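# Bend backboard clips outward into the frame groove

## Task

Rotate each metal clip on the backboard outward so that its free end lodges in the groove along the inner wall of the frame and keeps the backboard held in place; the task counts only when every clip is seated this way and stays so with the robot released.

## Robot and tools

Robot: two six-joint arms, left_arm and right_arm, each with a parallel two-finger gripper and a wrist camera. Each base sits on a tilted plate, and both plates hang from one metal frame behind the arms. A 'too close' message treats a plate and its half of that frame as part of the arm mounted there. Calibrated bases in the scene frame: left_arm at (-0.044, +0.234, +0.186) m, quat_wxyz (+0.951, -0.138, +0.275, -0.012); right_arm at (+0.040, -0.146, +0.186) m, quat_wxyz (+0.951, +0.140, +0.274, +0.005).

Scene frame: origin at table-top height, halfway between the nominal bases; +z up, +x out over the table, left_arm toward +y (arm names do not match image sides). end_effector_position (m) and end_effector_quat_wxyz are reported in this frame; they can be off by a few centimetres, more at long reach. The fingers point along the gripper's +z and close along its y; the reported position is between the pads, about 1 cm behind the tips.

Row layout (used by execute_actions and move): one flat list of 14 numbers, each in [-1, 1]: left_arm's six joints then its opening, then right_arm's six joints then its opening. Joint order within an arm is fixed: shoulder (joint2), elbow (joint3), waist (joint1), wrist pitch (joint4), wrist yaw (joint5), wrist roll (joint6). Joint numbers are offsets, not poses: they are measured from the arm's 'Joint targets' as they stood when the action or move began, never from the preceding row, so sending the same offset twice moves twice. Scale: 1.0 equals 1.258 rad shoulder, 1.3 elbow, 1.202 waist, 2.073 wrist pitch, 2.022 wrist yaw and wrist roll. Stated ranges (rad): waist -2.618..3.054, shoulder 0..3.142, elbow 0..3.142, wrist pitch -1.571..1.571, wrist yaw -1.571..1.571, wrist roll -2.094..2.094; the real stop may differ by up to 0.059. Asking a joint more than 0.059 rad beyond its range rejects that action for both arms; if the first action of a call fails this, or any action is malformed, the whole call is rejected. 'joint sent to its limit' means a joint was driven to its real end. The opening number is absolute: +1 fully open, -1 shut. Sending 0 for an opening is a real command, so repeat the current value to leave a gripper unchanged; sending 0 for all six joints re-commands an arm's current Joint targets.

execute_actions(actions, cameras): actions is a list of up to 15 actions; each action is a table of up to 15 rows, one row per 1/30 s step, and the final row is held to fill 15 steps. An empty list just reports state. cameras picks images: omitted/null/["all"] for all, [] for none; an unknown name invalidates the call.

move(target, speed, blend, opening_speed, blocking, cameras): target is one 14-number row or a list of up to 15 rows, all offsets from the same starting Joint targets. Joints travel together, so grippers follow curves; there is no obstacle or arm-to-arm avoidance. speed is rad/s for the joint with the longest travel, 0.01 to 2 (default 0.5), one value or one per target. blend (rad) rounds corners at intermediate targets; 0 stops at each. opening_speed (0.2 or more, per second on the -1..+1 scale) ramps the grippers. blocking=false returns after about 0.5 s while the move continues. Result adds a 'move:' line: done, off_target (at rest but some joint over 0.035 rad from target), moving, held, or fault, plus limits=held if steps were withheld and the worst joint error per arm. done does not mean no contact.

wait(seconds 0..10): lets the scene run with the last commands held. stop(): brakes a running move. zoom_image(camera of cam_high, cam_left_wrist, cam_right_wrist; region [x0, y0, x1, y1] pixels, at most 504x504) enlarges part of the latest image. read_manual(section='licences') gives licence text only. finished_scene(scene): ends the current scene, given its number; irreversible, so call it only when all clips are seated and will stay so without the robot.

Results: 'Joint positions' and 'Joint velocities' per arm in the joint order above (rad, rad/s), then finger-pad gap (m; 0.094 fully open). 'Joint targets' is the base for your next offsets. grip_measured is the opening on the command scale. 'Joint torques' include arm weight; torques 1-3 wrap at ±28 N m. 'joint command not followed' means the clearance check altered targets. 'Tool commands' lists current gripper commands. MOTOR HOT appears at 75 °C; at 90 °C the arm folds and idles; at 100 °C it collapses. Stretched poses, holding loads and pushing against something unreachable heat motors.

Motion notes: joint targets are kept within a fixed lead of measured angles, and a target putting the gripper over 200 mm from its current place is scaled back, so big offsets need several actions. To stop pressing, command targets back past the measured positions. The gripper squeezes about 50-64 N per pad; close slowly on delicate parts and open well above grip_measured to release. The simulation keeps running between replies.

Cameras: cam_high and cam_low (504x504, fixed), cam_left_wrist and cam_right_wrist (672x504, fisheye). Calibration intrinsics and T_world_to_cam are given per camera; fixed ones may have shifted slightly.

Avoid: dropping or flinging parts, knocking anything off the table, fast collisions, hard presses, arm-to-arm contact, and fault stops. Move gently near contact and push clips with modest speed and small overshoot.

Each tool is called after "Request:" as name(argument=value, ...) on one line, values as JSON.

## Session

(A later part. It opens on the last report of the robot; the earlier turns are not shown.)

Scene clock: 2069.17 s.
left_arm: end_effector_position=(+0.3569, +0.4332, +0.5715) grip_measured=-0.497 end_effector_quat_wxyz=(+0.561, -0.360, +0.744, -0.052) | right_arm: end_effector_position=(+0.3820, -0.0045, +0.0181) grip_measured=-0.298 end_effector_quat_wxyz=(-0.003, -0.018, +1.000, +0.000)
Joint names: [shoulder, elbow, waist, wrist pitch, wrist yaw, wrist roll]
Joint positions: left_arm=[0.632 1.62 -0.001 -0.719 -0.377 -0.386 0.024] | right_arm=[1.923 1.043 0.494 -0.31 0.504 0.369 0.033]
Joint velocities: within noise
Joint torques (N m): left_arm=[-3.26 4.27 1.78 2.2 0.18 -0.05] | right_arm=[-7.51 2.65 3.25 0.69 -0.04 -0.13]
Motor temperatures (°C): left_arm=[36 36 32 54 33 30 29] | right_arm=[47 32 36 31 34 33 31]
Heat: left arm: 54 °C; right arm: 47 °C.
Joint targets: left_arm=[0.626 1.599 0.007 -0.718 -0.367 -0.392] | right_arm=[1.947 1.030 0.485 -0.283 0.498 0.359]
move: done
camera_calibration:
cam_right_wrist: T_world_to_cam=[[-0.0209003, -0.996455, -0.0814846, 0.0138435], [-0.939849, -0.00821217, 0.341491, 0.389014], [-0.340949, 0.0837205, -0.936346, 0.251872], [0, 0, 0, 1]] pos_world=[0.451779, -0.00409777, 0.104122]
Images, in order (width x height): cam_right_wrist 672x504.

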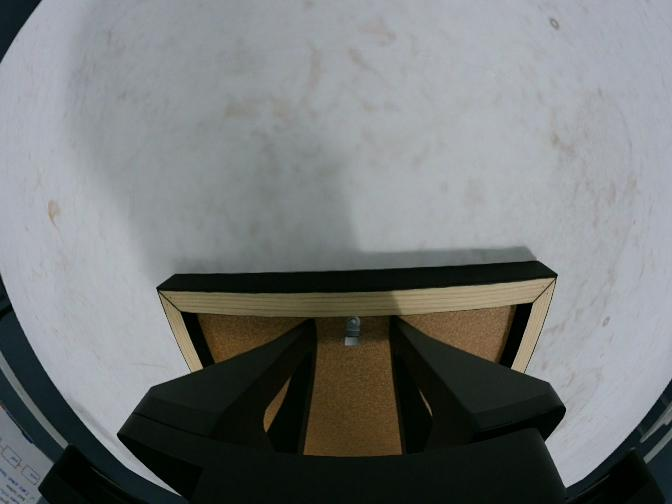

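Request:
execute_actions(actions=[], cameras=["cam_right_wrist"])

Request:
zoom_image(camera="cam_right_wrist", region=[240, 220, 460, 400])

Scene clock: 2109.07 s.
left_arm: end_effector_position=(+0.3569, +0.4332, +0.5715) grip_measured=-0.497 end_effector_quat_wxyz=(+0.561, -0.360, +0.744, -0.052) | right_arm: end_effector_position=(+0.3820, -0.0045, +0.0181) grip_measured=-0.298 end_effector_quat_wxyz=(-0.003, -0.019, +1.000, +0.000)
Joint names: [shoulder, elbow, waist, wrist pitch, wrist yaw, wrist roll]
Joint positions: left_arm=[0.632 1.62 -0.001 -0.719 -0.377 -0.386 0.024] | right_arm=[1.923 1.043 0.494 -0.31 0.504 0.368 0.033]
Joint velocities: within noise
Joint torques (N m): left_arm=[-3.26 4.3 1.76 2.2 0.17 -0.04] | right_arm=[-7.46 2.65 3.14 0.68 -0.06 -0.14]
Motor temperatures (°C): left_arm=[36 36 32 54 33 30 29] | right_arm=[43 32 36 31 34 33 31]
Heat: left arm: 54 °C; right arm: 43 °C.
Joint targets: left_arm=[0.626 1.599 0.007 -0.718 -0.367 -0.392] | right_arm=[1.947 1.030 0.485 -0.283 0.498 0.359]
Tool commands: left_gripper/opening=-0.5 right_gripper/opening=-0.3
camera_calibration:
cam_right_wrist: T_world_to_cam=[[-0.0201401, -0.996471, -0.0814885, 0.0135531], [-0.939843, -0.00893058, 0.341491, 0.389008], [-0.341013, 0.0834641, -0.936346, 0.251895], [0, 0, 0, 1]] pos_world=[0.451779, -0.00404485, 0.104122]
Images, in order (width x height): cam_right_wrist 672x504.

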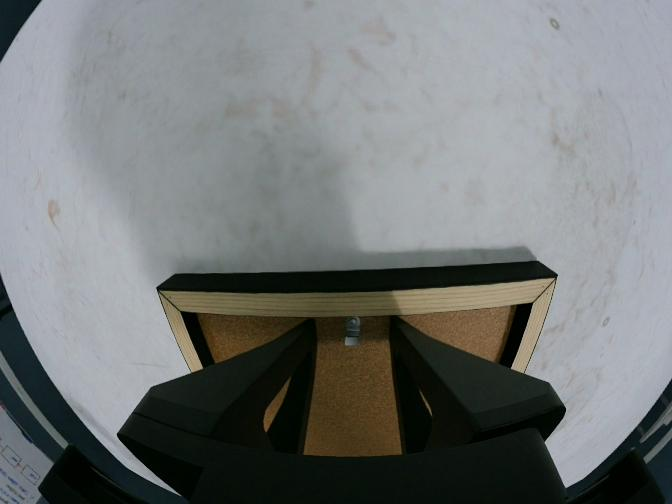

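Scaled by 2.291 from the camera's 672x504 image, which has a finer 960x720 frame.

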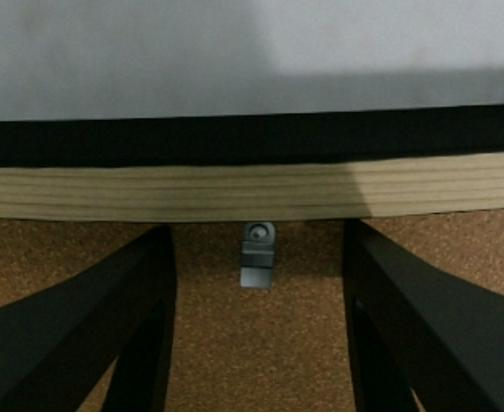

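Request:
move(target=[[0,0,0,0,0,0,-0.5,0,0,0,0.0085,0,0,-0.3],[0,0,0,0,0,0,-0.5,0,0,0,0.0085,0,0,-0.8]], speed=0.1, opening_speed=0.4, cameras=["cam_right_wrist"])

Request:
zoom_image(camera="cam_right_wrist", region=[240, 220, 460, 400])

Scene clock: 2122.47 s.
left_arm: end_effector_position=(+0.3569, +0.4332, +0.5715) grip_measured=-0.497 end_effector_quat_wxyz=(+0.561, -0.360, +0.744, -0.052) | right_arm: end_effector_position=(+0.3846, -0.0033, +0.0181) grip_measured=-0.798 end_effector_quat_wxyz=(+0.003, -0.016, +1.000, +0.002)
Joint names: [shoulder, elbow, waist, wrist pitch, wrist yaw, wrist roll]
Joint positions: left_arm=[0.632 1.62 -0.001 -0.719 -0.377 -0.386 0.024] | right_arm=[1.923 1.043 0.494 -0.297 0.503 0.367 0.009]
Joint velocities: within noise
Joint torques (N m): left_arm=[-3.23 4.31 1.77 2.2 0.19 -0.05] | right_arm=[-7.54 2.76 3.45 0.73 -0.03 -0.11]
Motor temperatures (°C): left_arm=[36 36 32 54 33 30 29] | right_arm=[43 32 36 31 34 33 31]
Heat: left arm: 54 °C; right arm: 43 °C.
Joint targets: left_arm=[0.626 1.599 0.007 -0.718 -0.367 -0.392] | right_arm=[1.947 1.030 0.485 -0.266 0.498 0.359]
move: done
camera_calibration:
cam_right_wrist: T_world_to_cam=[[-0.0247686, -0.995944, -0.0865016, 0.0166899], [-0.943347, -0.00535441, 0.331764, 0.39307], [-0.330881, 0.0898184, -0.939388, 0.248885], [0, 0, 0, 1]] pos_world=[0.453566, -0.00362758, 0.104837]
Images, in order (width x height): cam_right_wrist 672x504.

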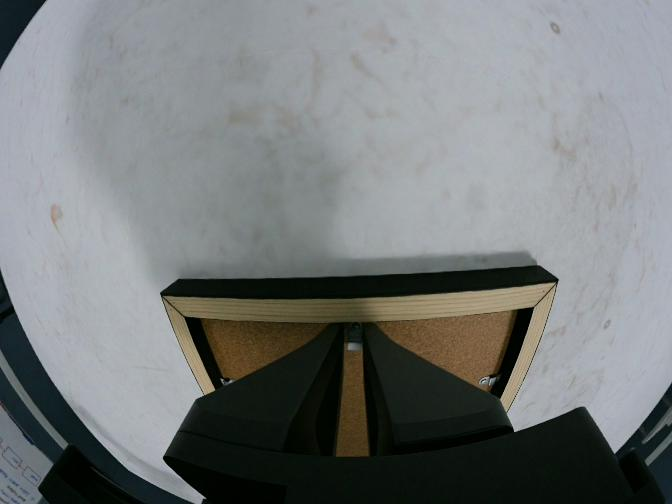

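Scaled by 2.291 from the camera's 672x504 image, which has a finer 960x720 frame.

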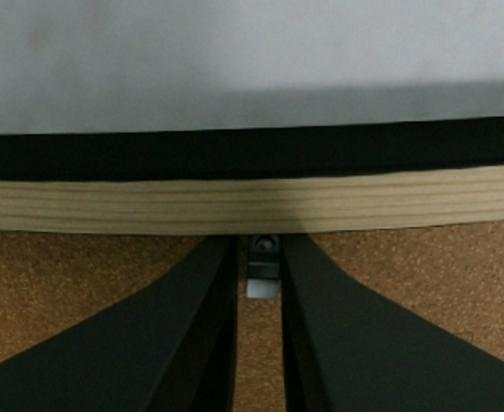

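Request:
move(target=[0,0,0,0,0,0,-0.5,0,0,0,0,0,0,-1.0], speed=0.1, opening_speed=0.25, cameras=["cam_right_wrist"])

Request:
zoom_image(camera="cam_right_wrist", region=[240, 220, 460, 400])

Scene clock: 2128.90 s.
left_arm: end_effector_position=(+0.3569, +0.4332, +0.5715) grip_measured=-0.497 end_effector_quat_wxyz=(+0.561, -0.360, +0.744, -0.052) | right_arm: end_effector_position=(+0.3845, -0.0034, +0.0181) grip_measured=-0.934 end_effector_quat_wxyz=(+0.002, -0.016, +1.000, +0.002)
Joint names: [shoulder, elbow, waist, wrist pitch, wrist yaw, wrist roll]
Joint positions: left_arm=[0.632 1.62 -0.001 -0.719 -0.377 -0.386 0.024] | right_arm=[1.923 1.042 0.494 -0.297 0.503 0.367 0.003]
Joint velocities: within noise
Joint torques (N m): left_arm=[-3.25 4.29 1.77 2.2 0.19 -0.03] | right_arm=[-7.34 2.74 3.38 0.76 -0.07 -0.1]
Motor temperatures (°C): left_arm=[36 36 32 54 33 30 29] | right_arm=[43 32 36 31 34 33 31]
Heat: left arm: 54 °C; right arm: 43 °C.
Joint targets: left_arm=[0.626 1.599 0.007 -0.718 -0.367 -0.392] | right_arm=[1.947 1.030 0.485 -0.266 0.498 0.359]
move: done
camera_calibration:
cam_right_wrist: T_world_to_cam=[[-0.0246113, -0.99596, -0.0863637, 0.0165754], [-0.943244, -0.00548514, 0.332054, 0.392884], [-0.331186, 0.0896343, -0.939298, 0.248908], [0, 0, 0, 1]] pos_world=[0.453428, -0.00364724, 0.104772]
Images, in order (width x height): cam_right_wrist 672x504.

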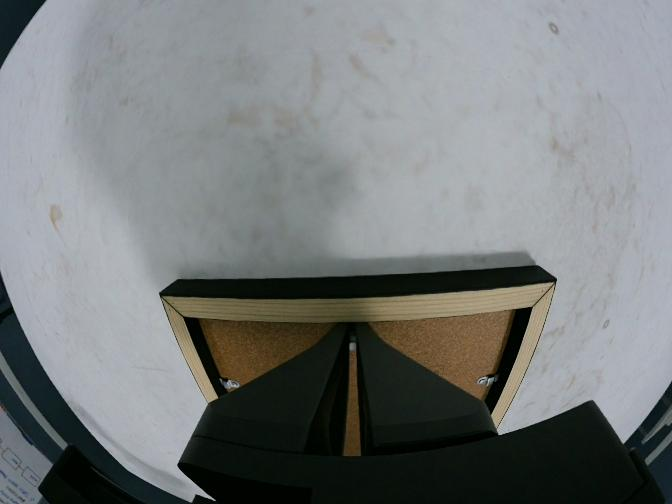

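Scaled by 2.291 from the camera's 672x504 image, which has a finer 960x720 frame.

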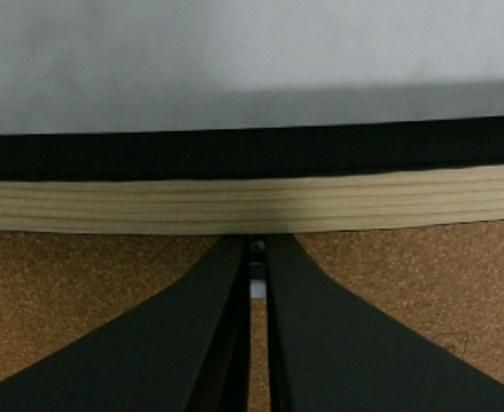

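Request:
move(target=[[0,0,0,0,0,0,-0.5,-0.016,0,-0.004,0,-0.0015,-0.22,-1.0],[0,0,0,0,0,0,-0.5,-0.032,0,-0.01,0,-0.003,-0.439,-1.0]], speed=0.25, blend=0.05, cameras=["cam_right_wrist"])

Request:
zoom_image(camera="cam_right_wrist", region=[240, 220, 460, 400])

Scene clock: 2158.33 s.
left_arm: end_effector_position=(+0.3569, +0.4332, +0.5715) grip_measured=-0.497 end_effector_quat_wxyz=(+0.561, -0.360, +0.744, -0.052) | right_arm: end_effector_position=(+0.3847, -0.0050, +0.0181) grip_measured=-0.935 end_effector_quat_wxyz=(+0.002, -0.442, +0.897, +0.001)
Joint names: [shoulder, elbow, waist, wrist pitch, wrist yaw, wrist roll]
Joint positions: left_arm=[0.632 1.62 -0.001 -0.719 -0.377 -0.386 0.024] | right_arm=[1.92 1.042 0.49 -0.3 0.501 -0.518 0.003]
Joint velocities: within noise
Joint torques (N m): left_arm=[-3.25 4.31 1.8 2.2 0.19 -0.04] | right_arm=[-10.96 2.85 2.7 0.76 -0.05 -0.16]
Motor temperatures (°C): left_arm=[36 36 32 54 33 30 29] | right_arm=[43 32 36 31 34 33 33]
Heat: left arm: 54 °C; right arm: 43 °C.
Joint targets: left_arm=[0.626 1.599 0.007 -0.718 -0.367 -0.392] | right_arm=[1.907 1.030 0.473 -0.266 0.492 -0.529]
move: done
camera_calibration:
cam_right_wrist: T_world_to_cam=[[0.753709, -0.652002, -0.082563, -0.28281], [-0.595886, -0.730956, 0.3326, 0.255802], [-0.277206, -0.201485, -0.939447, 0.226932], [0, 0, 0, 1]] pos_world=[0.428492, 0.0483107, 0.104761]
Images, in order (width x height): cam_right_wrist 672x504.

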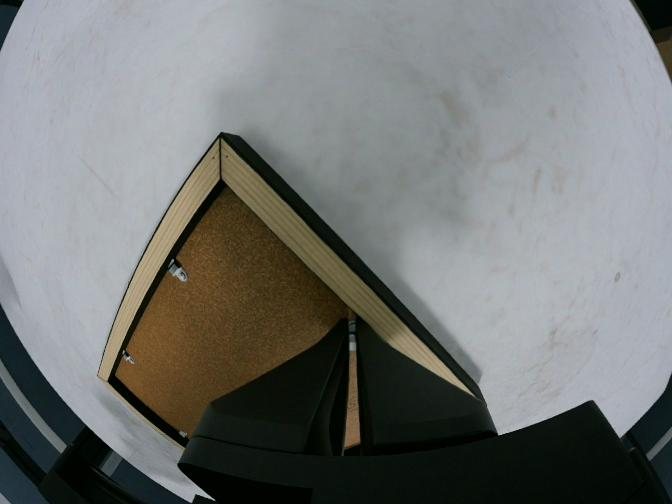

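Scaled by 2.291 from the camera's 672x504 image, which has a finer 960x720 frame.

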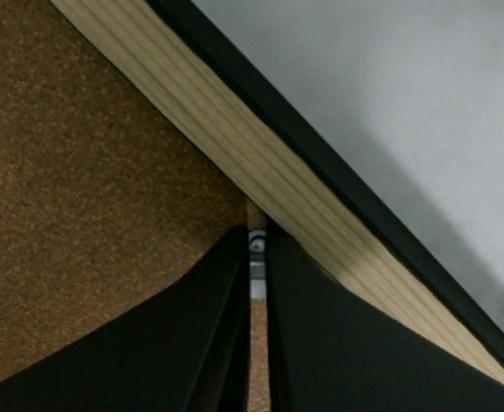

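Request:
move(target=[[0,0,0,0,0,0,-0.5,0,0,0,0,0,0,-0.8],[0,0,0,0,0,0,-0.5,-0.03,0,0.017,-0.03,0,0,-0.8],[0,0,0,0,0,0,-0.5,-0.075,0,0.037,-0.067,0,0.01,-0.8]], speed=0.15, opening_speed=0.4, blend=0.02, cameras=["cam_right_wrist"])

Request:
zoom_image(camera="cam_right_wrist", region=[240, 220, 460, 400])

Scene clock: 2172.47 s.
left_arm: end_effector_position=(+0.3569, +0.4332, +0.5715) grip_measured=-0.497 end_effector_quat_wxyz=(+0.561, -0.360, +0.744, -0.052) | right_arm: end_effector_position=(+0.3879, -0.0131, +0.0412) grip_measured=-0.802 end_effector_quat_wxyz=(+0.002, -0.444, +0.896, +0.006)
Joint names: [shoulder, elbow, waist, wrist pitch, wrist yaw, wrist roll]
Joint positions: left_arm=[0.632 1.62 -0.001 -0.719 -0.377 -0.386 0.024] | right_arm=[1.838 1.041 0.496 -0.385 0.495 -0.517 0.009]
Joint velocities: within noise
Joint torques (N m): left_arm=[-3.22 4.3 1.77 2.2 0.18 -0.03] | right_arm=[-11.85 3.25 5.48 0.31 -0.06 0.09]
Motor temperatures (°C): left_arm=[36 36 32 54 33 30 29] | right_arm=[46 32 36 31 34 33 33]
Heat: left arm: 54 °C; right arm: 46 °C.
Joint targets: left_arm=[0.626 1.599 0.007 -0.718 -0.367 -0.392] | right_arm=[1.813 1.030 0.518 -0.404 0.492 -0.509]
move: done; blend cut to 0 rad at target 1
camera_calibration:
cam_right_wrist: T_world_to_cam=[[0.757098, -0.646948, -0.0908846, -0.289521], [-0.590253, -0.737007, 0.329274, 0.242024], [-0.280006, -0.195648, -0.93985, 0.249121], [0, 0, 0, 1]] pos_world=[0.431806, 0.0398085, 0.128131]
Images, in order (width x height): cam_right_wrist 672x504.

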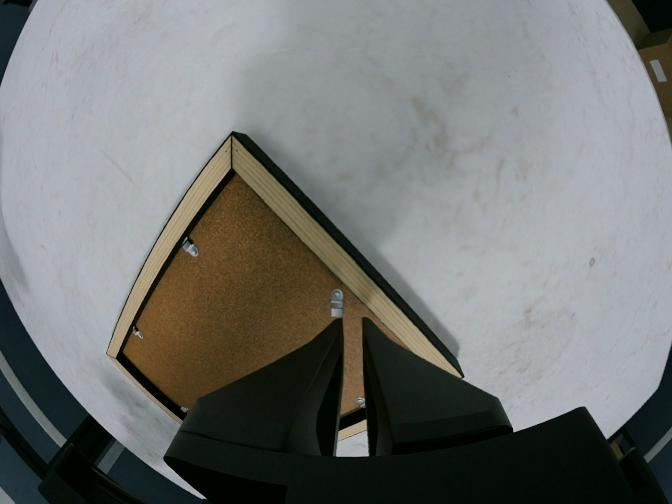

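Scaled by 2.291 from the camera's 672x504 image, which has a finer 960x720 frame.

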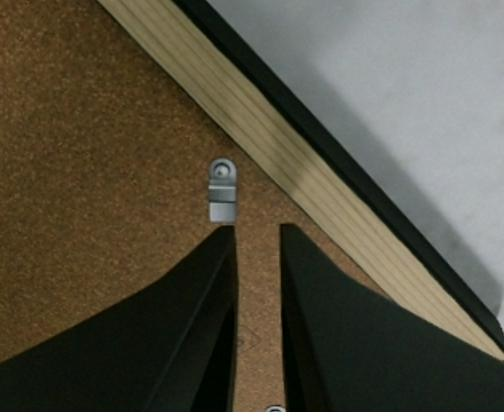

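Request:
move(target=[0,0,0,0,0,0,-0.5,0.0461,0.0592,-0.0275,-0.0207,0.0106,-0.3477,0.35], speed=0.7, opening_speed=1.5, cameras=["cam_right_wrist"])

Request:
zoom_image(camera="cam_right_wrist", region=[240, 220, 460, 400])

Scene clock: 2210.50 s.
left_arm: end_effector_position=(+0.3569, +0.4332, +0.5715) grip_measured=-0.497 end_effector_quat_wxyz=(+0.561, -0.360, +0.744, -0.052) | right_arm: end_effector_position=(+0.3986, -0.0155, +0.0444) grip_measured=+0.348 end_effector_quat_wxyz=(+0.002, +0.719, -0.695, +0.003)
Joint names: [shoulder, elbow, waist, wrist pitch, wrist yaw, wrist roll]
Joint positions: left_arm=[0.632 1.62 -0.001 -0.719 -0.377 -0.386 0.024] | right_arm=[1.847 1.089 0.493 -0.426 0.512 -1.203 0.063]
Joint velocities: within noise
Joint torques (N m): left_arm=[-3.25 4.29 1.78 2.19 0.19 -0.05] | right_arm=[-7.57 5.78 3.36 0.3 0.06 -0.04]
Motor temperatures (°C): left_arm=[36 36 32 54 33 30 29] | right_arm=[50 32 37 31 34 33 32]
Heat: left arm: 54 °C; right arm: 50 °C.
Joint targets: left_arm=[0.626 1.599 0.007 -0.718 -0.367 -0.392] | right_arm=[1.871 1.107 0.485 -0.448 0.513 -1.212]
move: done
camera_calibration:
cam_right_wrist: T_world_to_cam=[[0.996484, -0.0237679, -0.0803353, -0.385113], [0.00525259, -0.939301, 0.343054, 0.00433565], [-0.0836127, -0.34227, -0.935874, 0.173848], [0, 0, 0, 1]] pos_world=[0.398272, 0.0544222, 0.130275]
Images, in order (width x height): cam_right_wrist 672x504.

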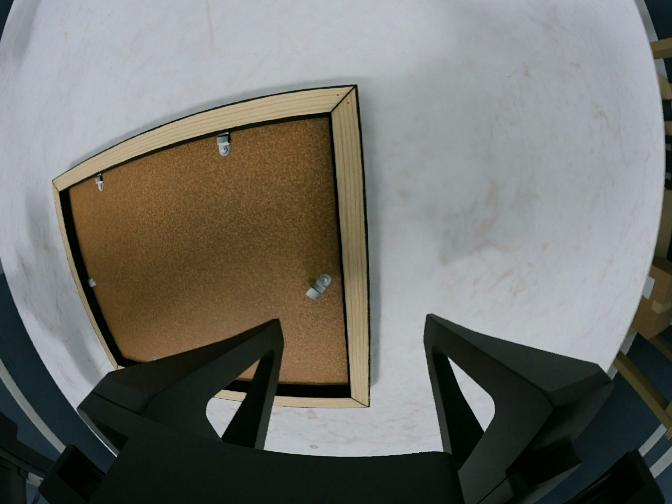

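Scaled by 2.291 from the camera's 672x504 image, which has a finer 960x720 frame.

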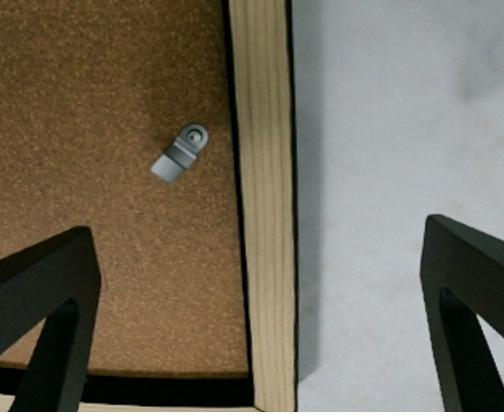

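Request:
move(target=[0,0,0,0,0,0,-0.5,0.0306,-0.001,-0.0155,0.0295,-0.0075,-0.0100,0.35], speed=0.2, cameras=["cam_right_wrist"])

Request:
zoom_image(camera="cam_right_wrist", region=[240, 220, 460, 400])

Scene clock: 2268.30 s.
left_arm: end_effector_position=(+0.3569, +0.4332, +0.5715) grip_measured=-0.497 end_effector_quat_wxyz=(+0.561, -0.360, +0.744, -0.052) | right_arm: end_effector_position=(+0.3947, -0.0181, +0.0304) grip_measured=+0.348 end_effector_quat_wxyz=(+0.013, +0.723, -0.690, +0.002)
Joint names: [shoulder, elbow, waist, wrist pitch, wrist yaw, wrist roll]
Joint positions: left_arm=[0.632 1.62 -0.001 -0.719 -0.377 -0.386 0.024] | right_arm=[1.887 1.089 0.474 -0.401 0.512 -1.224 0.063]
Joint velocities: within noise
Joint torques (N m): left_arm=[-3.25 4.27 1.77 2.19 0.19 -0.04] | right_arm=[-7.77 5.61 3.36 0.48 -0.12 -0.13]
Motor temperatures (°C): left_arm=[36 36 32 54 33 30 29] | right_arm=[45 33 35 31 34 33 32]
Heat: left arm: 54 °C; right arm: 45 °C.
Joint targets: left_arm=[0.626 1.599 0.007 -0.718 -0.367 -0.392] | right_arm=[1.909 1.105 0.466 -0.387 0.498 -1.232]
move: done
camera_calibration:
cam_right_wrist: T_world_to_cam=[[0.995246, -0.012886, -0.0965341, -0.381204], [0.0224954, -0.933987, 0.356597, -0.000395223], [-0.0947568, -0.357073, -0.929258, 0.163506], [0, 0, 0, 1]] pos_world=[0.394894, 0.0531023, 0.115281]
Images, in order (width x height): cam_right_wrist 672x504.

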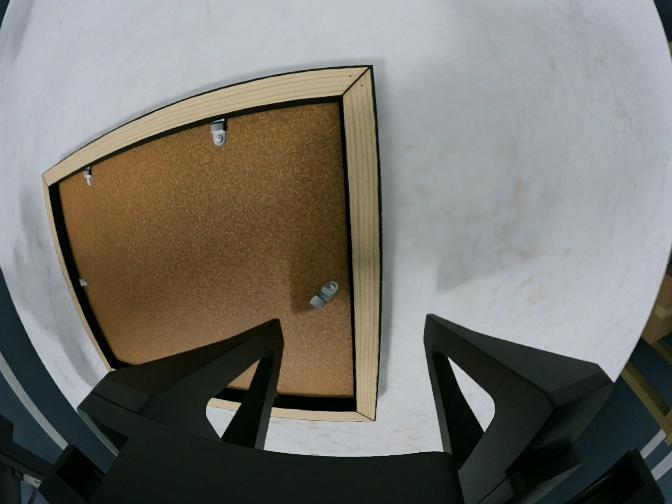

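Scaled by 2.291 from the camera's 672x504 image, which has a finer 960x720 frame.

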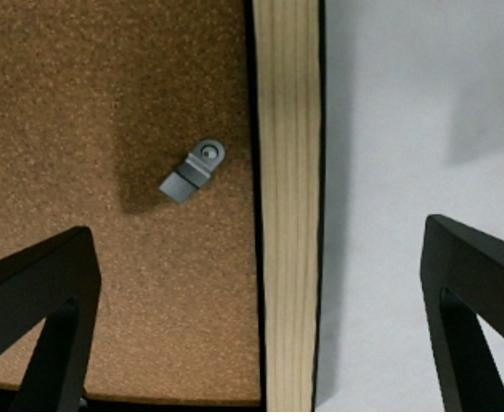

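Request:
move(target=[0,0,0,0,0,0,-0.5,0.031,-0.001,-0.0105,0.0386,-0.0089,-0.0084,0.35], speed=0.12, cameras=["cam_right_wrist"])

Request:
zoom_image(camera="cam_right_wrist", region=[240, 220, 460, 400])

Scene clock: 2281.30 s.
left_arm: end_effector_position=(+0.3569, +0.4332, +0.5715) grip_measured=-0.497 end_effector_quat_wxyz=(+0.561, -0.360, +0.744, -0.052) | right_arm: end_effector_position=(+0.3990, -0.0120, +0.0183) grip_measured=+0.348 end_effector_quat_wxyz=(-0.001, +0.720, -0.693, +0.002)
Joint names: [shoulder, elbow, waist, wrist pitch, wrist yaw, wrist roll]
Joint positions: left_arm=[0.632 1.62 -0.001 -0.719 -0.377 -0.386 0.024] | right_arm=[1.923 1.089 0.463 -0.331 0.496 -1.241 0.063]
Joint velocities: within noise
Joint torques (N m): left_arm=[-3.25 4.31 1.78 2.18 0.18 -0.04] | right_arm=[-7.71 5.27 3.25 0.69 -0.11 -0.13]
Motor temperatures (°C): left_arm=[36 36 32 54 33 30 29] | right_arm=[45 33 35 31 34 33 32]
Heat: left arm: 54 °C; right arm: 45 °C.
Joint targets: left_arm=[0.626 1.599 0.007 -0.718 -0.367 -0.392] | right_arm=[1.948 1.104 0.454 -0.306 0.480 -1.249]
move: done
camera_calibration:
cam_right_wrist: T_world_to_cam=[[0.996716, -0.0193368, -0.0786303, -0.387543], [0.00843166, -0.941003, 0.338292, 0.0154156], [-0.0805328, -0.337844, -0.93775, 0.149555], [0, 0, 0, 1]] pos_world=[0.398185, 0.0575387, 0.104558]
Images, in order (width x height): cam_right_wrist 672x504.

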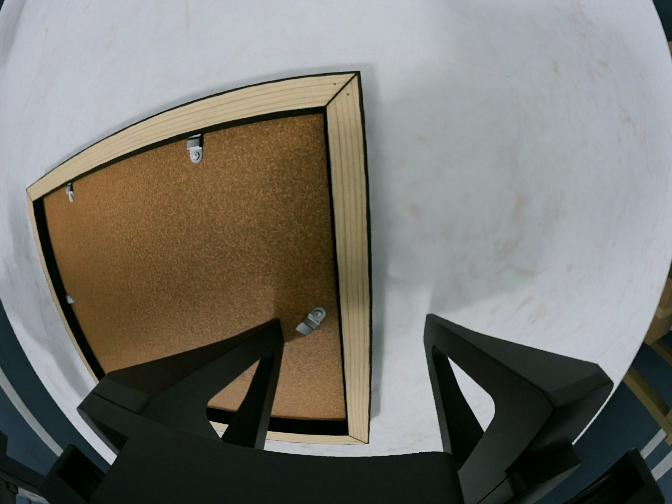

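Scaled by 2.291 from the camera's 672x504 image, which has a finer 960x720 frame.

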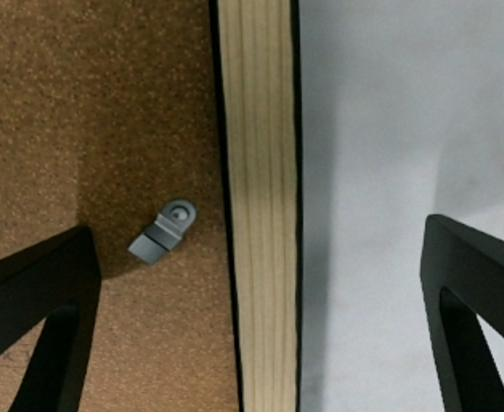

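Request:
move(target=[[0,0,0,0,0,0,-0.5,0,0,-0.0032,0,0,0,0.35],[0,0,0,0,0,0,-0.5,0,0,-0.0032,0,0,0,-0.1]], speed=0.12, opening_speed=0.5, cameras=["cam_right_wrist"])

Request:
zoom_image(camera="cam_right_wrist", region=[240, 220, 460, 400])

Scene clock: 2294.13 s.
left_arm: end_effector_position=(+0.3569, +0.4332, +0.5715) grip_measured=-0.497 end_effector_quat_wxyz=(+0.561, -0.360, +0.744, -0.052) | right_arm: end_effector_position=(+0.3983, -0.0109, +0.0183) grip_measured=-0.098 end_effector_quat_wxyz=(-0.002, +0.721, -0.693, -0.002)
Joint names: [shoulder, elbow, waist, wrist pitch, wrist yaw, wrist roll]
Joint positions: left_arm=[0.632 1.62 -0.001 -0.719 -0.377 -0.386 0.024] | right_arm=[1.923 1.089 0.463 -0.333 0.489 -1.242 0.042]
Joint velocities: within noise
Joint torques (N m): left_arm=[-3.25 4.3 1.76 2.19 0.18 -0.04] | right_arm=[-7.66 5.34 2.85 0.69 -0.04 -0.08]
Motor temperatures (°C): left_arm=[36 36 32 54 33 30 29] | right_arm=[44 33 35 31 34 33 32]
Heat: left arm: 54 °C; right arm: 44 °C.
Joint targets: left_arm=[0.626 1.599 0.007 -0.718 -0.367 -0.392] | right_arm=[1.948 1.104 0.450 -0.306 0.480 -1.249]
move: done
camera_calibration:
cam_right_wrist: T_world_to_cam=[[0.996462, -0.0171276, -0.0822836, -0.386623], [0.0112234, -0.943131, 0.332232, 0.0154433], [-0.0832946, -0.33198, -0.939602, 0.151072], [0, 0, 0, 1]] pos_world=[0.397666, 0.0580959, 0.105004]
Images, in order (width x height): cam_right_wrist 672x504.

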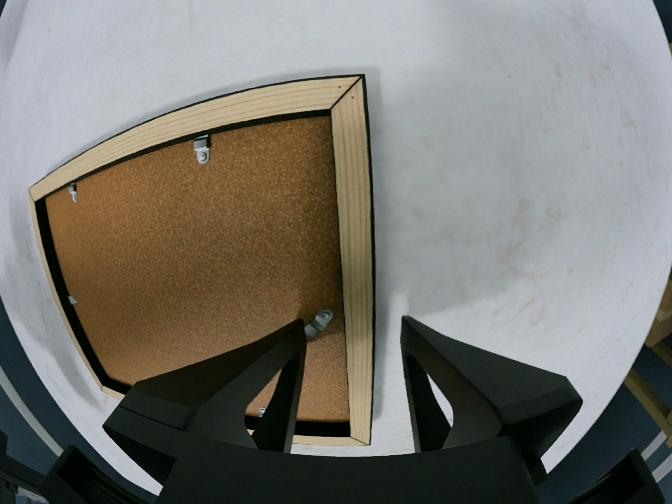

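Scaled by 2.291 from the camera's 672x504 image, which has a finer 960x720 frame.

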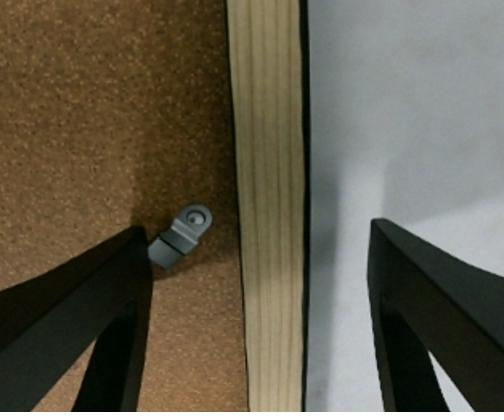

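Request:
move(target=[0,0,0,0,0,0,-0.5,0,0,-0.0067,0,0,0,-0.1], speed=0.12, cameras=["cam_right_wrist"])

Request:
zoom_image(camera="cam_right_wrist", region=[240, 220, 460, 400])

Scene clock: 2301.50 s.
left_arm: end_effector_position=(+0.3569, +0.4332, +0.5715) grip_measured=-0.497 end_effector_quat_wxyz=(+0.561, -0.360, +0.744, -0.052) | right_arm: end_effector_position=(+0.3981, -0.0115, +0.0179) grip_measured=-0.098 end_effector_quat_wxyz=(-0.001, +0.721, -0.693, -0.003)
Joint names: [shoulder, elbow, waist, wrist pitch, wrist yaw, wrist roll]
Joint positions: left_arm=[0.632 1.62 -0.001 -0.719 -0.377 -0.386 0.024] | right_arm=[1.923 1.089 0.46 -0.333 0.486 -1.242 0.042]
Joint velocities: within noise
Joint torques (N m): left_arm=[-3.26 4.3 1.77 2.19 0.18 -0.04] | right_arm=[-7.54 5.31 2.69 0.74 -0.06 -0.07]
Motor temperatures (°C): left_arm=[36 36 32 54 33 30 29] | right_arm=[44 33 35 31 34 33 32]
Heat: left arm: 54 °C; right arm: 44 °C.
Joint targets: left_arm=[0.626 1.599 0.007 -0.718 -0.367 -0.392] | right_arm=[1.948 1.104 0.442 -0.306 0.480 -1.249]
move: done
camera_calibration:
cam_right_wrist: T_world_to_cam=[[0.996245, -0.0184717, -0.0845825, -0.386398], [0.0106439, -0.94343, 0.331401, 0.0152403], [-0.0859193, -0.331057, -0.939691, 0.151495], [0, 0, 0, 1]] pos_world=[0.397801, 0.0573941, 0.104625]
Images, in order (width x height): cam_right_wrist 672x504.

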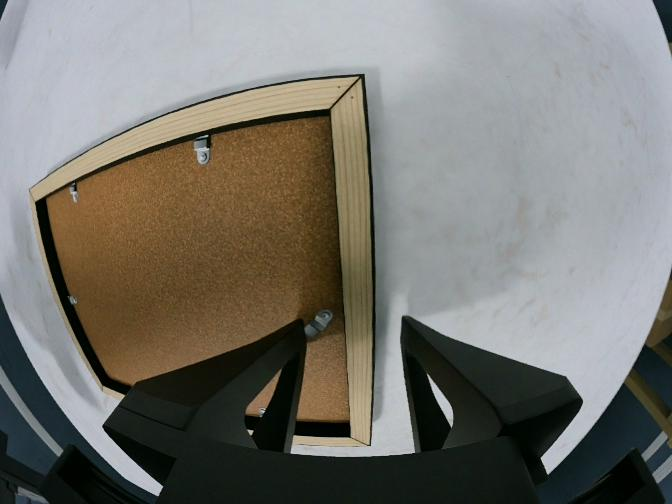

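Scaled by 2.291 from the camera's 672x504 image, which has a finer 960x720 frame.

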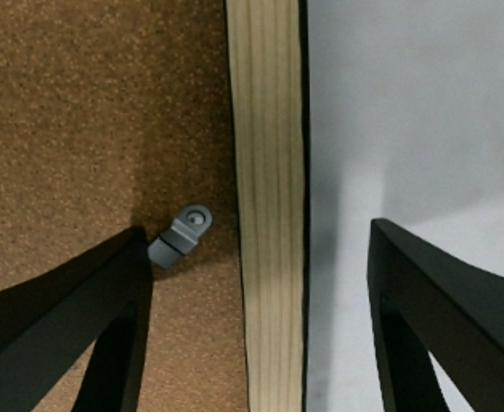

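Request:
move(target=[[0,0,0,0,0,0,-0.5,0,0,-0.008,0,0,0,-0.1],[0,0,0,0,0,0,-0.5,0,0,-0.008,0,0,0,-0.3]], speed=0.12, opening_speed=0.5, cameras=["cam_right_wrist"])

Request:
zoom_image(camera="cam_right_wrist", region=[240, 220, 460, 400])

Scene clock: 2313.03 s.
left_arm: end_effector_position=(+0.3569, +0.4332, +0.5715) grip_measured=-0.497 end_effector_quat_wxyz=(+0.561, -0.360, +0.744, -0.052) | right_arm: end_effector_position=(+0.3938, -0.0118, +0.0175) grip_measured=-0.298 end_effector_quat_wxyz=(+0.004, +0.722, -0.691, -0.012)
Joint names: [shoulder, elbow, waist, wrist pitch, wrist yaw, wrist roll]
Joint positions: left_arm=[0.632 1.62 -0.001 -0.719 -0.377 -0.386 0.024] | right_arm=[1.923 1.089 0.457 -0.35 0.473 -1.242 0.033]
Joint velocities: within noise
Joint torques (N m): left_arm=[-3.25 4.3 1.8 2.2 0.19 -0.03] | right_arm=[-7.71 5.3 2.13 0.82 0 -0.08]
Motor temperatures (°C): left_arm=[36 36 32 54 33 30 29] | right_arm=[43 33 35 31 34 33 32]
Heat: left arm: 54 °C; right arm: 43 °C.
Joint targets: left_arm=[0.626 1.599 0.007 -0.718 -0.367 -0.392] | right_arm=[1.948 1.104 0.432 -0.306 0.480 -1.249]
move: off_target (right_arm); right_arm: the wrist pitch is farthest, 0.044 rad from its target
camera_calibration:
cam_right_wrist: T_world_to_cam=[[0.994463, -0.0124708, -0.104345, -0.381018], [0.0223462, -0.945131, 0.325928, 0.0105683], [-0.102684, -0.326455, -0.939619, 0.157254], [0, 0, 0, 1]] pos_world=[0.39482, 0.056573, 0.104556]
Images, in order (width x height): cam_right_wrist 672x504.

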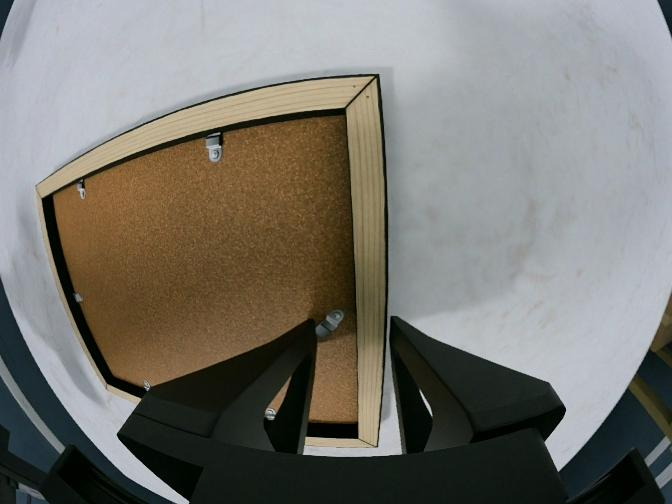

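Scaled by 2.291 from the camera's 672x504 image, which has a finer 960x720 frame.

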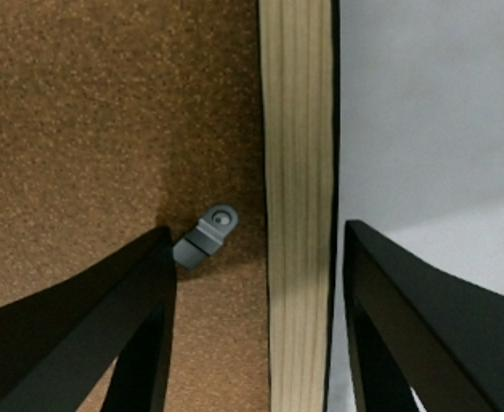

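Request:
move(target=[0,0,0,0,0,0,-0.5,0,0,0,0,0,0,-0.45], speed=0.12, opening_speed=0.3, cameras=["cam_right_wrist"])

Request:
zoom_image(camera="cam_right_wrist", region=[240, 220, 460, 400])

Scene clock: 2321.47 s.
left_arm: end_effector_position=(+0.3569, +0.4332, +0.5715) grip_measured=-0.497 end_effector_quat_wxyz=(+0.561, -0.360, +0.744, -0.052) | right_arm: end_effector_position=(+0.3946, -0.0128, +0.0174) grip_measured=-0.447 end_effector_quat_wxyz=(+0.005, +0.722, -0.691, -0.012)
Joint names: [shoulder, elbow, waist, wrist pitch, wrist yaw, wrist roll]
Joint positions: left_arm=[0.632 1.62 -0.001 -0.719 -0.377 -0.386 0.024] | right_arm=[1.923 1.092 0.454 -0.353 0.473 -1.244 0.026]
Joint velocities: within noise
Joint torques (N m): left_arm=[-3.22 4.29 1.8 2.18 0.19 -0.04] | right_arm=[-7.65 4.93 2.36 0.87 0.09 -0.09]
Motor temperatures (°C): left_arm=[36 36 32 54 33 30 29] | right_arm=[43 33 35 31 34 33 32]
Heat: left arm: 54 °C; right arm: 43 °C.
Joint targets: left_arm=[0.626 1.599 0.007 -0.718 -0.367 -0.392] | right_arm=[1.948 1.104 0.432 -0.306 0.480 -1.249]
move: off_target (right_arm); right_arm: the wrist pitch is farthest, 0.047 rad from its target
camera_calibration:
cam_right_wrist: T_world_to_cam=[[0.994388, -0.0128684, -0.105011, -0.381841], [0.0223273, -0.944695, 0.32719, 0.00965887], [-0.103414, -0.327698, -0.939106, 0.157227], [0, 0, 0, 1]] pos_world=[0.395742, 0.0557339, 0.104394]
Images, in order (width x height): cam_right_wrist 672x504.

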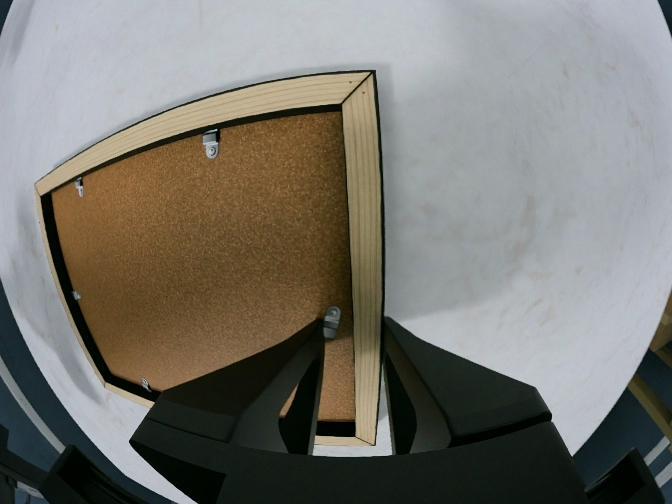

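Scaled by 2.291 from the camera's 672x504 image, which has a finer 960x720 frame.

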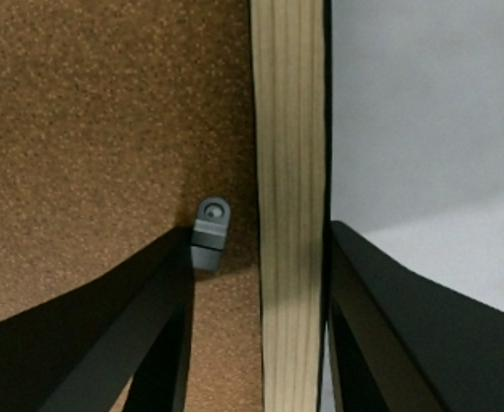

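Request:
move(target=[0,0,0,0,0,0,-0.5,0,0,0,0,0,0,-0.55], speed=0.12, opening_speed=0.3, cameras=["cam_right_wrist"])

Request:
zoom_image(camera="cam_right_wrist", region=[240, 220, 460, 400])

Scene clock: 2334.97 s.
left_arm: end_effector_position=(+0.3569, +0.4332, +0.5715) grip_measured=-0.497 end_effector_quat_wxyz=(+0.561, -0.360, +0.744, -0.052) | right_arm: end_effector_position=(+0.3967, -0.0129, +0.0175) grip_measured=-0.547 end_effector_quat_wxyz=(+0.003, +0.722, -0.692, -0.009)
Joint names: [shoulder, elbow, waist, wrist pitch, wrist yaw, wrist roll]
Joint positions: left_arm=[0.632 1.62 -0.001 -0.719 -0.377 -0.386 0.024] | right_arm=[1.923 1.093 0.454 -0.348 0.476 -1.246 0.021]
Joint velocities: within noise
Joint torques (N m): left_arm=[-3.26 4.29 1.77 2.2 0.19 -0.03] | right_arm=[-7.57 4.88 2.24 0.84 0.06 -0.08]
Motor temperatures (°C): left_arm=[36 36 32 54 33 30 29] | right_arm=[43 33 35 32 34 33 32]
Heat: left arm: 54 °C; right arm: 43 °C.
Joint targets: left_arm=[0.626 1.599 0.007 -0.718 -0.367 -0.392] | right_arm=[1.948 1.104 0.432 -0.306 0.480 -1.249]
move: off_target (right_arm); right_arm: the wrist pitch is farthest, 0.042 rad from its target
camera_calibration:
cam_right_wrist: T_world_to_cam=[[0.995059, -0.0145647, -0.0982075, -0.384276], [0.0185981, -0.944325, 0.328488, 0.0109272], [-0.0975241, -0.328692, -0.939389, 0.155135], [0, 0, 0, 1]] pos_world=[0.397304, 0.0557137, 0.104404]
Images, in order (width x height): cam_right_wrist 672x504.

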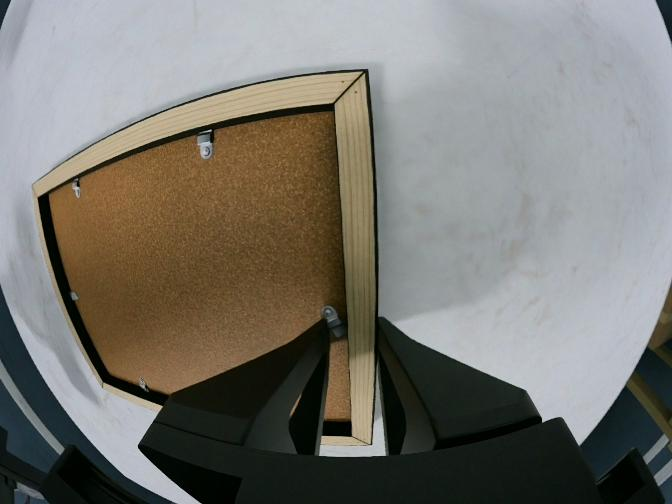

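Scaled by 2.291 from the camera's 672x504 image, which has a finer 960x720 frame.

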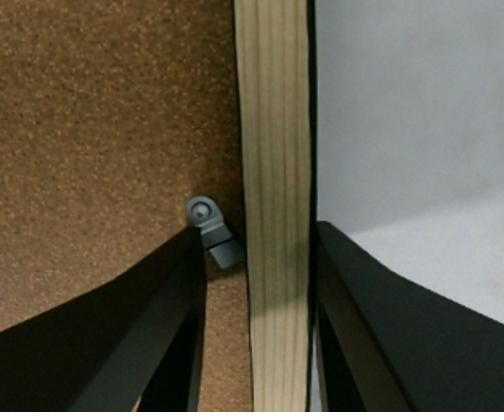

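Great, rotated past parallel. Continue.

Request:
move(target=[0,0,0,0,0,0,-0.5,0,0,0,0,0,0,-0.7], speed=0.12, opening_speed=0.3, cameras=["cam_right_wrist"])

Request:
zoom_image(camera="cam_right_wrist", region=[240, 220, 460, 400])

Scene clock: 2340.50 s.
left_arm: end_effector_position=(+0.3569, +0.4332, +0.5715) grip_measured=-0.497 end_effector_quat_wxyz=(+0.561, -0.360, +0.744, -0.052) | right_arm: end_effector_position=(+0.4002, -0.0130, +0.0176) grip_measured=-0.698 end_effector_quat_wxyz=(-0.001, +0.720, -0.694, -0.004)
Joint names: [shoulder, elbow, waist, wrist pitch, wrist yaw, wrist roll]
Joint positions: left_arm=[0.632 1.62 -0.001 -0.719 -0.377 -0.386 0.024] | right_arm=[1.923 1.096 0.453 -0.339 0.48 -1.247 0.014]
Joint velocities: within noise
Joint torques (N m): left_arm=[-3.29 4.29 1.77 2.2 0.19 -0.03] | right_arm=[-7.82 4.6 2.32 0.75 0 -0.08]
Motor temperatures (°C): left_arm=[36 36 32 54 33 30 29] | right_arm=[43 33 35 32 34 33 32]
Heat: left arm: 54 °C; right arm: 43 °C.
Joint targets: left_arm=[0.626 1.599 0.007 -0.718 -0.367 -0.392] | right_arm=[1.948 1.104 0.432 -0.306 0.480 -1.249]
move: done
camera_calibration:
cam_right_wrist: T_world_to_cam=[[0.995993, -0.0208585, -0.0869681, -0.388439], [0.00898282, -0.944173, 0.329326, 0.014566], [-0.0889823, -0.328788, -0.940202, 0.152141], [0, 0, 0, 1]] pos_world=[0.400289, 0.0556726, 0.104464]
Images, in order (width x height): cam_right_wrist 672x504.

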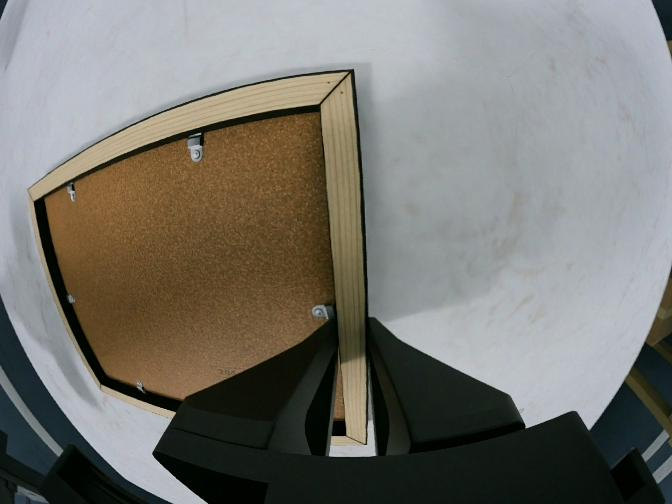

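Scaled by 2.291 from the camera's 672x504 image, which has a finer 960x720 frame.

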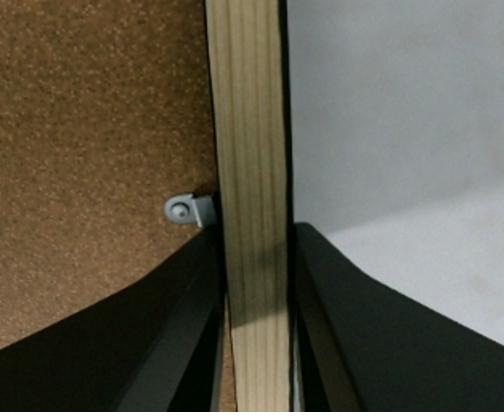

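Request:
move(target=[0,0,0,0,0,0,-0.5,0,0,0,0,0,0,-0.77], speed=0.12, opening_speed=0.2, cameras=["cam_right_wrist"])

Request:
zoom_image(camera="cam_right_wrist", region=[240, 220, 460, 400])

Scene clock: 2350.67 s.
left_arm: end_effector_position=(+0.3569, +0.4332, +0.5715) grip_measured=-0.497 end_effector_quat_wxyz=(+0.561, -0.360, +0.744, -0.052) | right_arm: end_effector_position=(+0.4006, -0.0130, +0.0176) grip_measured=-0.765 end_effector_quat_wxyz=(-0.002, +0.719, -0.695, -0.004)
Joint names: [shoulder, elbow, waist, wrist pitch, wrist yaw, wrist roll]
Joint positions: left_arm=[0.632 1.62 -0.001 -0.719 -0.377 -0.386 0.024] | right_arm=[1.923 1.096 0.453 -0.337 0.481 -1.247 0.011]
Joint velocities: left_arm=[within noise] | right_arm=[0.002 0.002 -0.007 0.007 -0.007 0.007 0.011]
Joint torques (N m): left_arm=[-3.21 4.26 1.77 2.21 0.18 -0.04] | right_arm=[-7.77 4.51 2.32 0.72 -0.02 -0.07]
Motor temperatures (°C): left_arm=[36 36 32 54 33 30 29] | right_arm=[43 33 35 32 34 33 32]
Heat: left arm: 54 °C; right arm: 43 °C.
Joint targets: left_arm=[0.626 1.599 0.007 -0.718 -0.367 -0.392] | right_arm=[1.948 1.104 0.432 -0.306 0.480 -1.249]
move: done
camera_calibration:
cam_right_wrist: T_world_to_cam=[[0.996109, -0.0215925, -0.0854394, -0.388895], [0.00780282, -0.9441, 0.329566, 0.0150285], [-0.0877795, -0.328951, -0.940259, 0.151688], [0, 0, 0, 1]] pos_world=[0.400579, 0.0556891, 0.104446]
Images, in order (width x height): cam_right_wrist 672x504.

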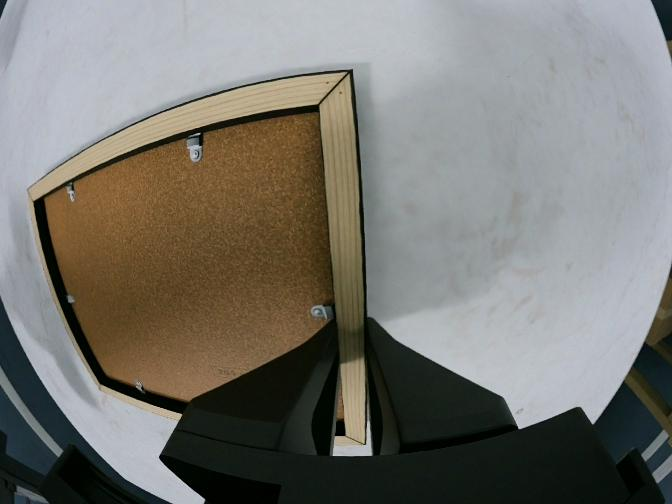

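Scaled by 2.291 from the camera's 672x504 image, which has a finer 960x720 frame.

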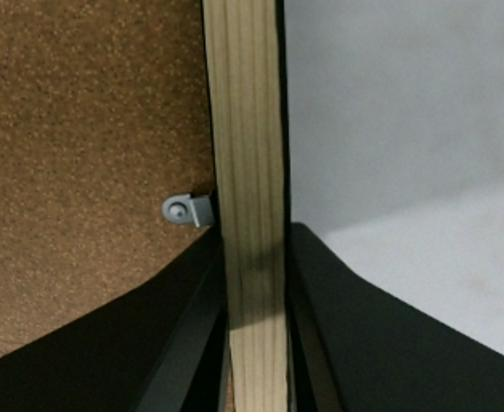

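Request:
move(target=[[0,0,0,0,0,0,-0.5,0,0,0.012,0,0,0,-0.6],[0,0,0,0,0,0,-0.5,-0.045,0,0.033,-0.027,0,0,-0.6],[0,0,0,0,0,0,-0.5,-0.1,0,0.0525,-0.063,0,0.01,-0.6]], speed=0.15, opening_speed=0.4, blend=0.02, cameras=["cam_right_wrist"])

Request:
zoom_image(camera="cam_right_wrist", region=[240, 200, 460, 380])

Scene clock: 2364.07 s.
left_arm: end_effector_position=(+0.3569, +0.4332, +0.5715) grip_measured=-0.497 end_effector_quat_wxyz=(+0.561, -0.360, +0.744, -0.052) | right_arm: end_effector_position=(+0.4042, -0.0163, +0.0427) grip_measured=-0.602 end_effector_quat_wxyz=(-0.006, +0.722, -0.692, -0.004)
Joint names: [shoulder, elbow, waist, wrist pitch, wrist yaw, wrist roll]
Joint positions: left_arm=[0.632 1.62 -0.001 -0.719 -0.377 -0.386 0.024] | right_arm=[1.847 1.097 0.474 -0.415 0.485 -1.237 0.019]
Joint velocities: within noise
Joint torques (N m): left_arm=[-3.26 4.26 1.77 2.19 0.17 -0.04] | right_arm=[-12.23 4.75 5.5 0.26 -0.05 0.1]
Motor temperatures (°C): left_arm=[36 36 32 54 33 30 29] | right_arm=[43 33 35 31 34 33 32]
Heat: left arm: 54 °C; right arm: 43 °C.
Joint targets: left_arm=[0.626 1.599 0.007 -0.718 -0.367 -0.392] | right_arm=[1.823 1.104 0.495 -0.437 0.480 -1.228]
move: done; blend cut to 0 rad at target 1
camera_calibration:
cam_right_wrist: T_world_to_cam=[[0.996785, -0.013442, -0.0789922, -0.390852], [0.0127987, -0.946462, 0.322561, 0.00188812], [-0.079099, -0.322535, -0.943247, 0.17131], [0, 0, 0, 1]] pos_world=[0.403122, 0.0517869, 0.130105]
Images, in order (width x height): cam_right_wrist 672x504.

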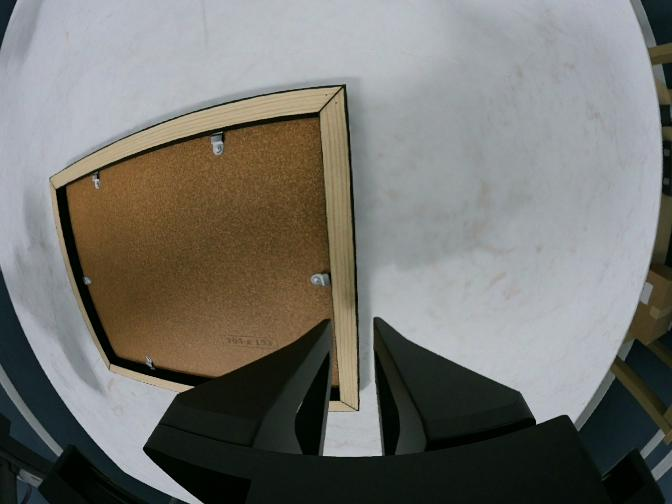

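Scaled by 2.291 from the camera's 672x504 image, which has a finer 960x720 frame.

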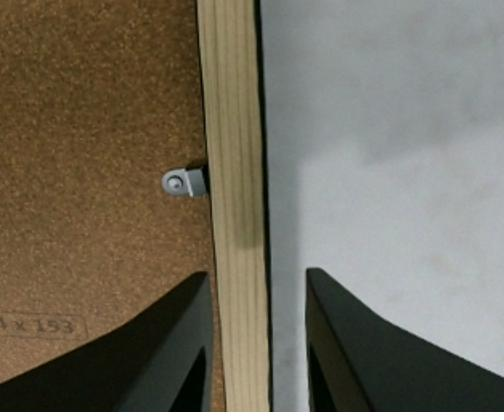

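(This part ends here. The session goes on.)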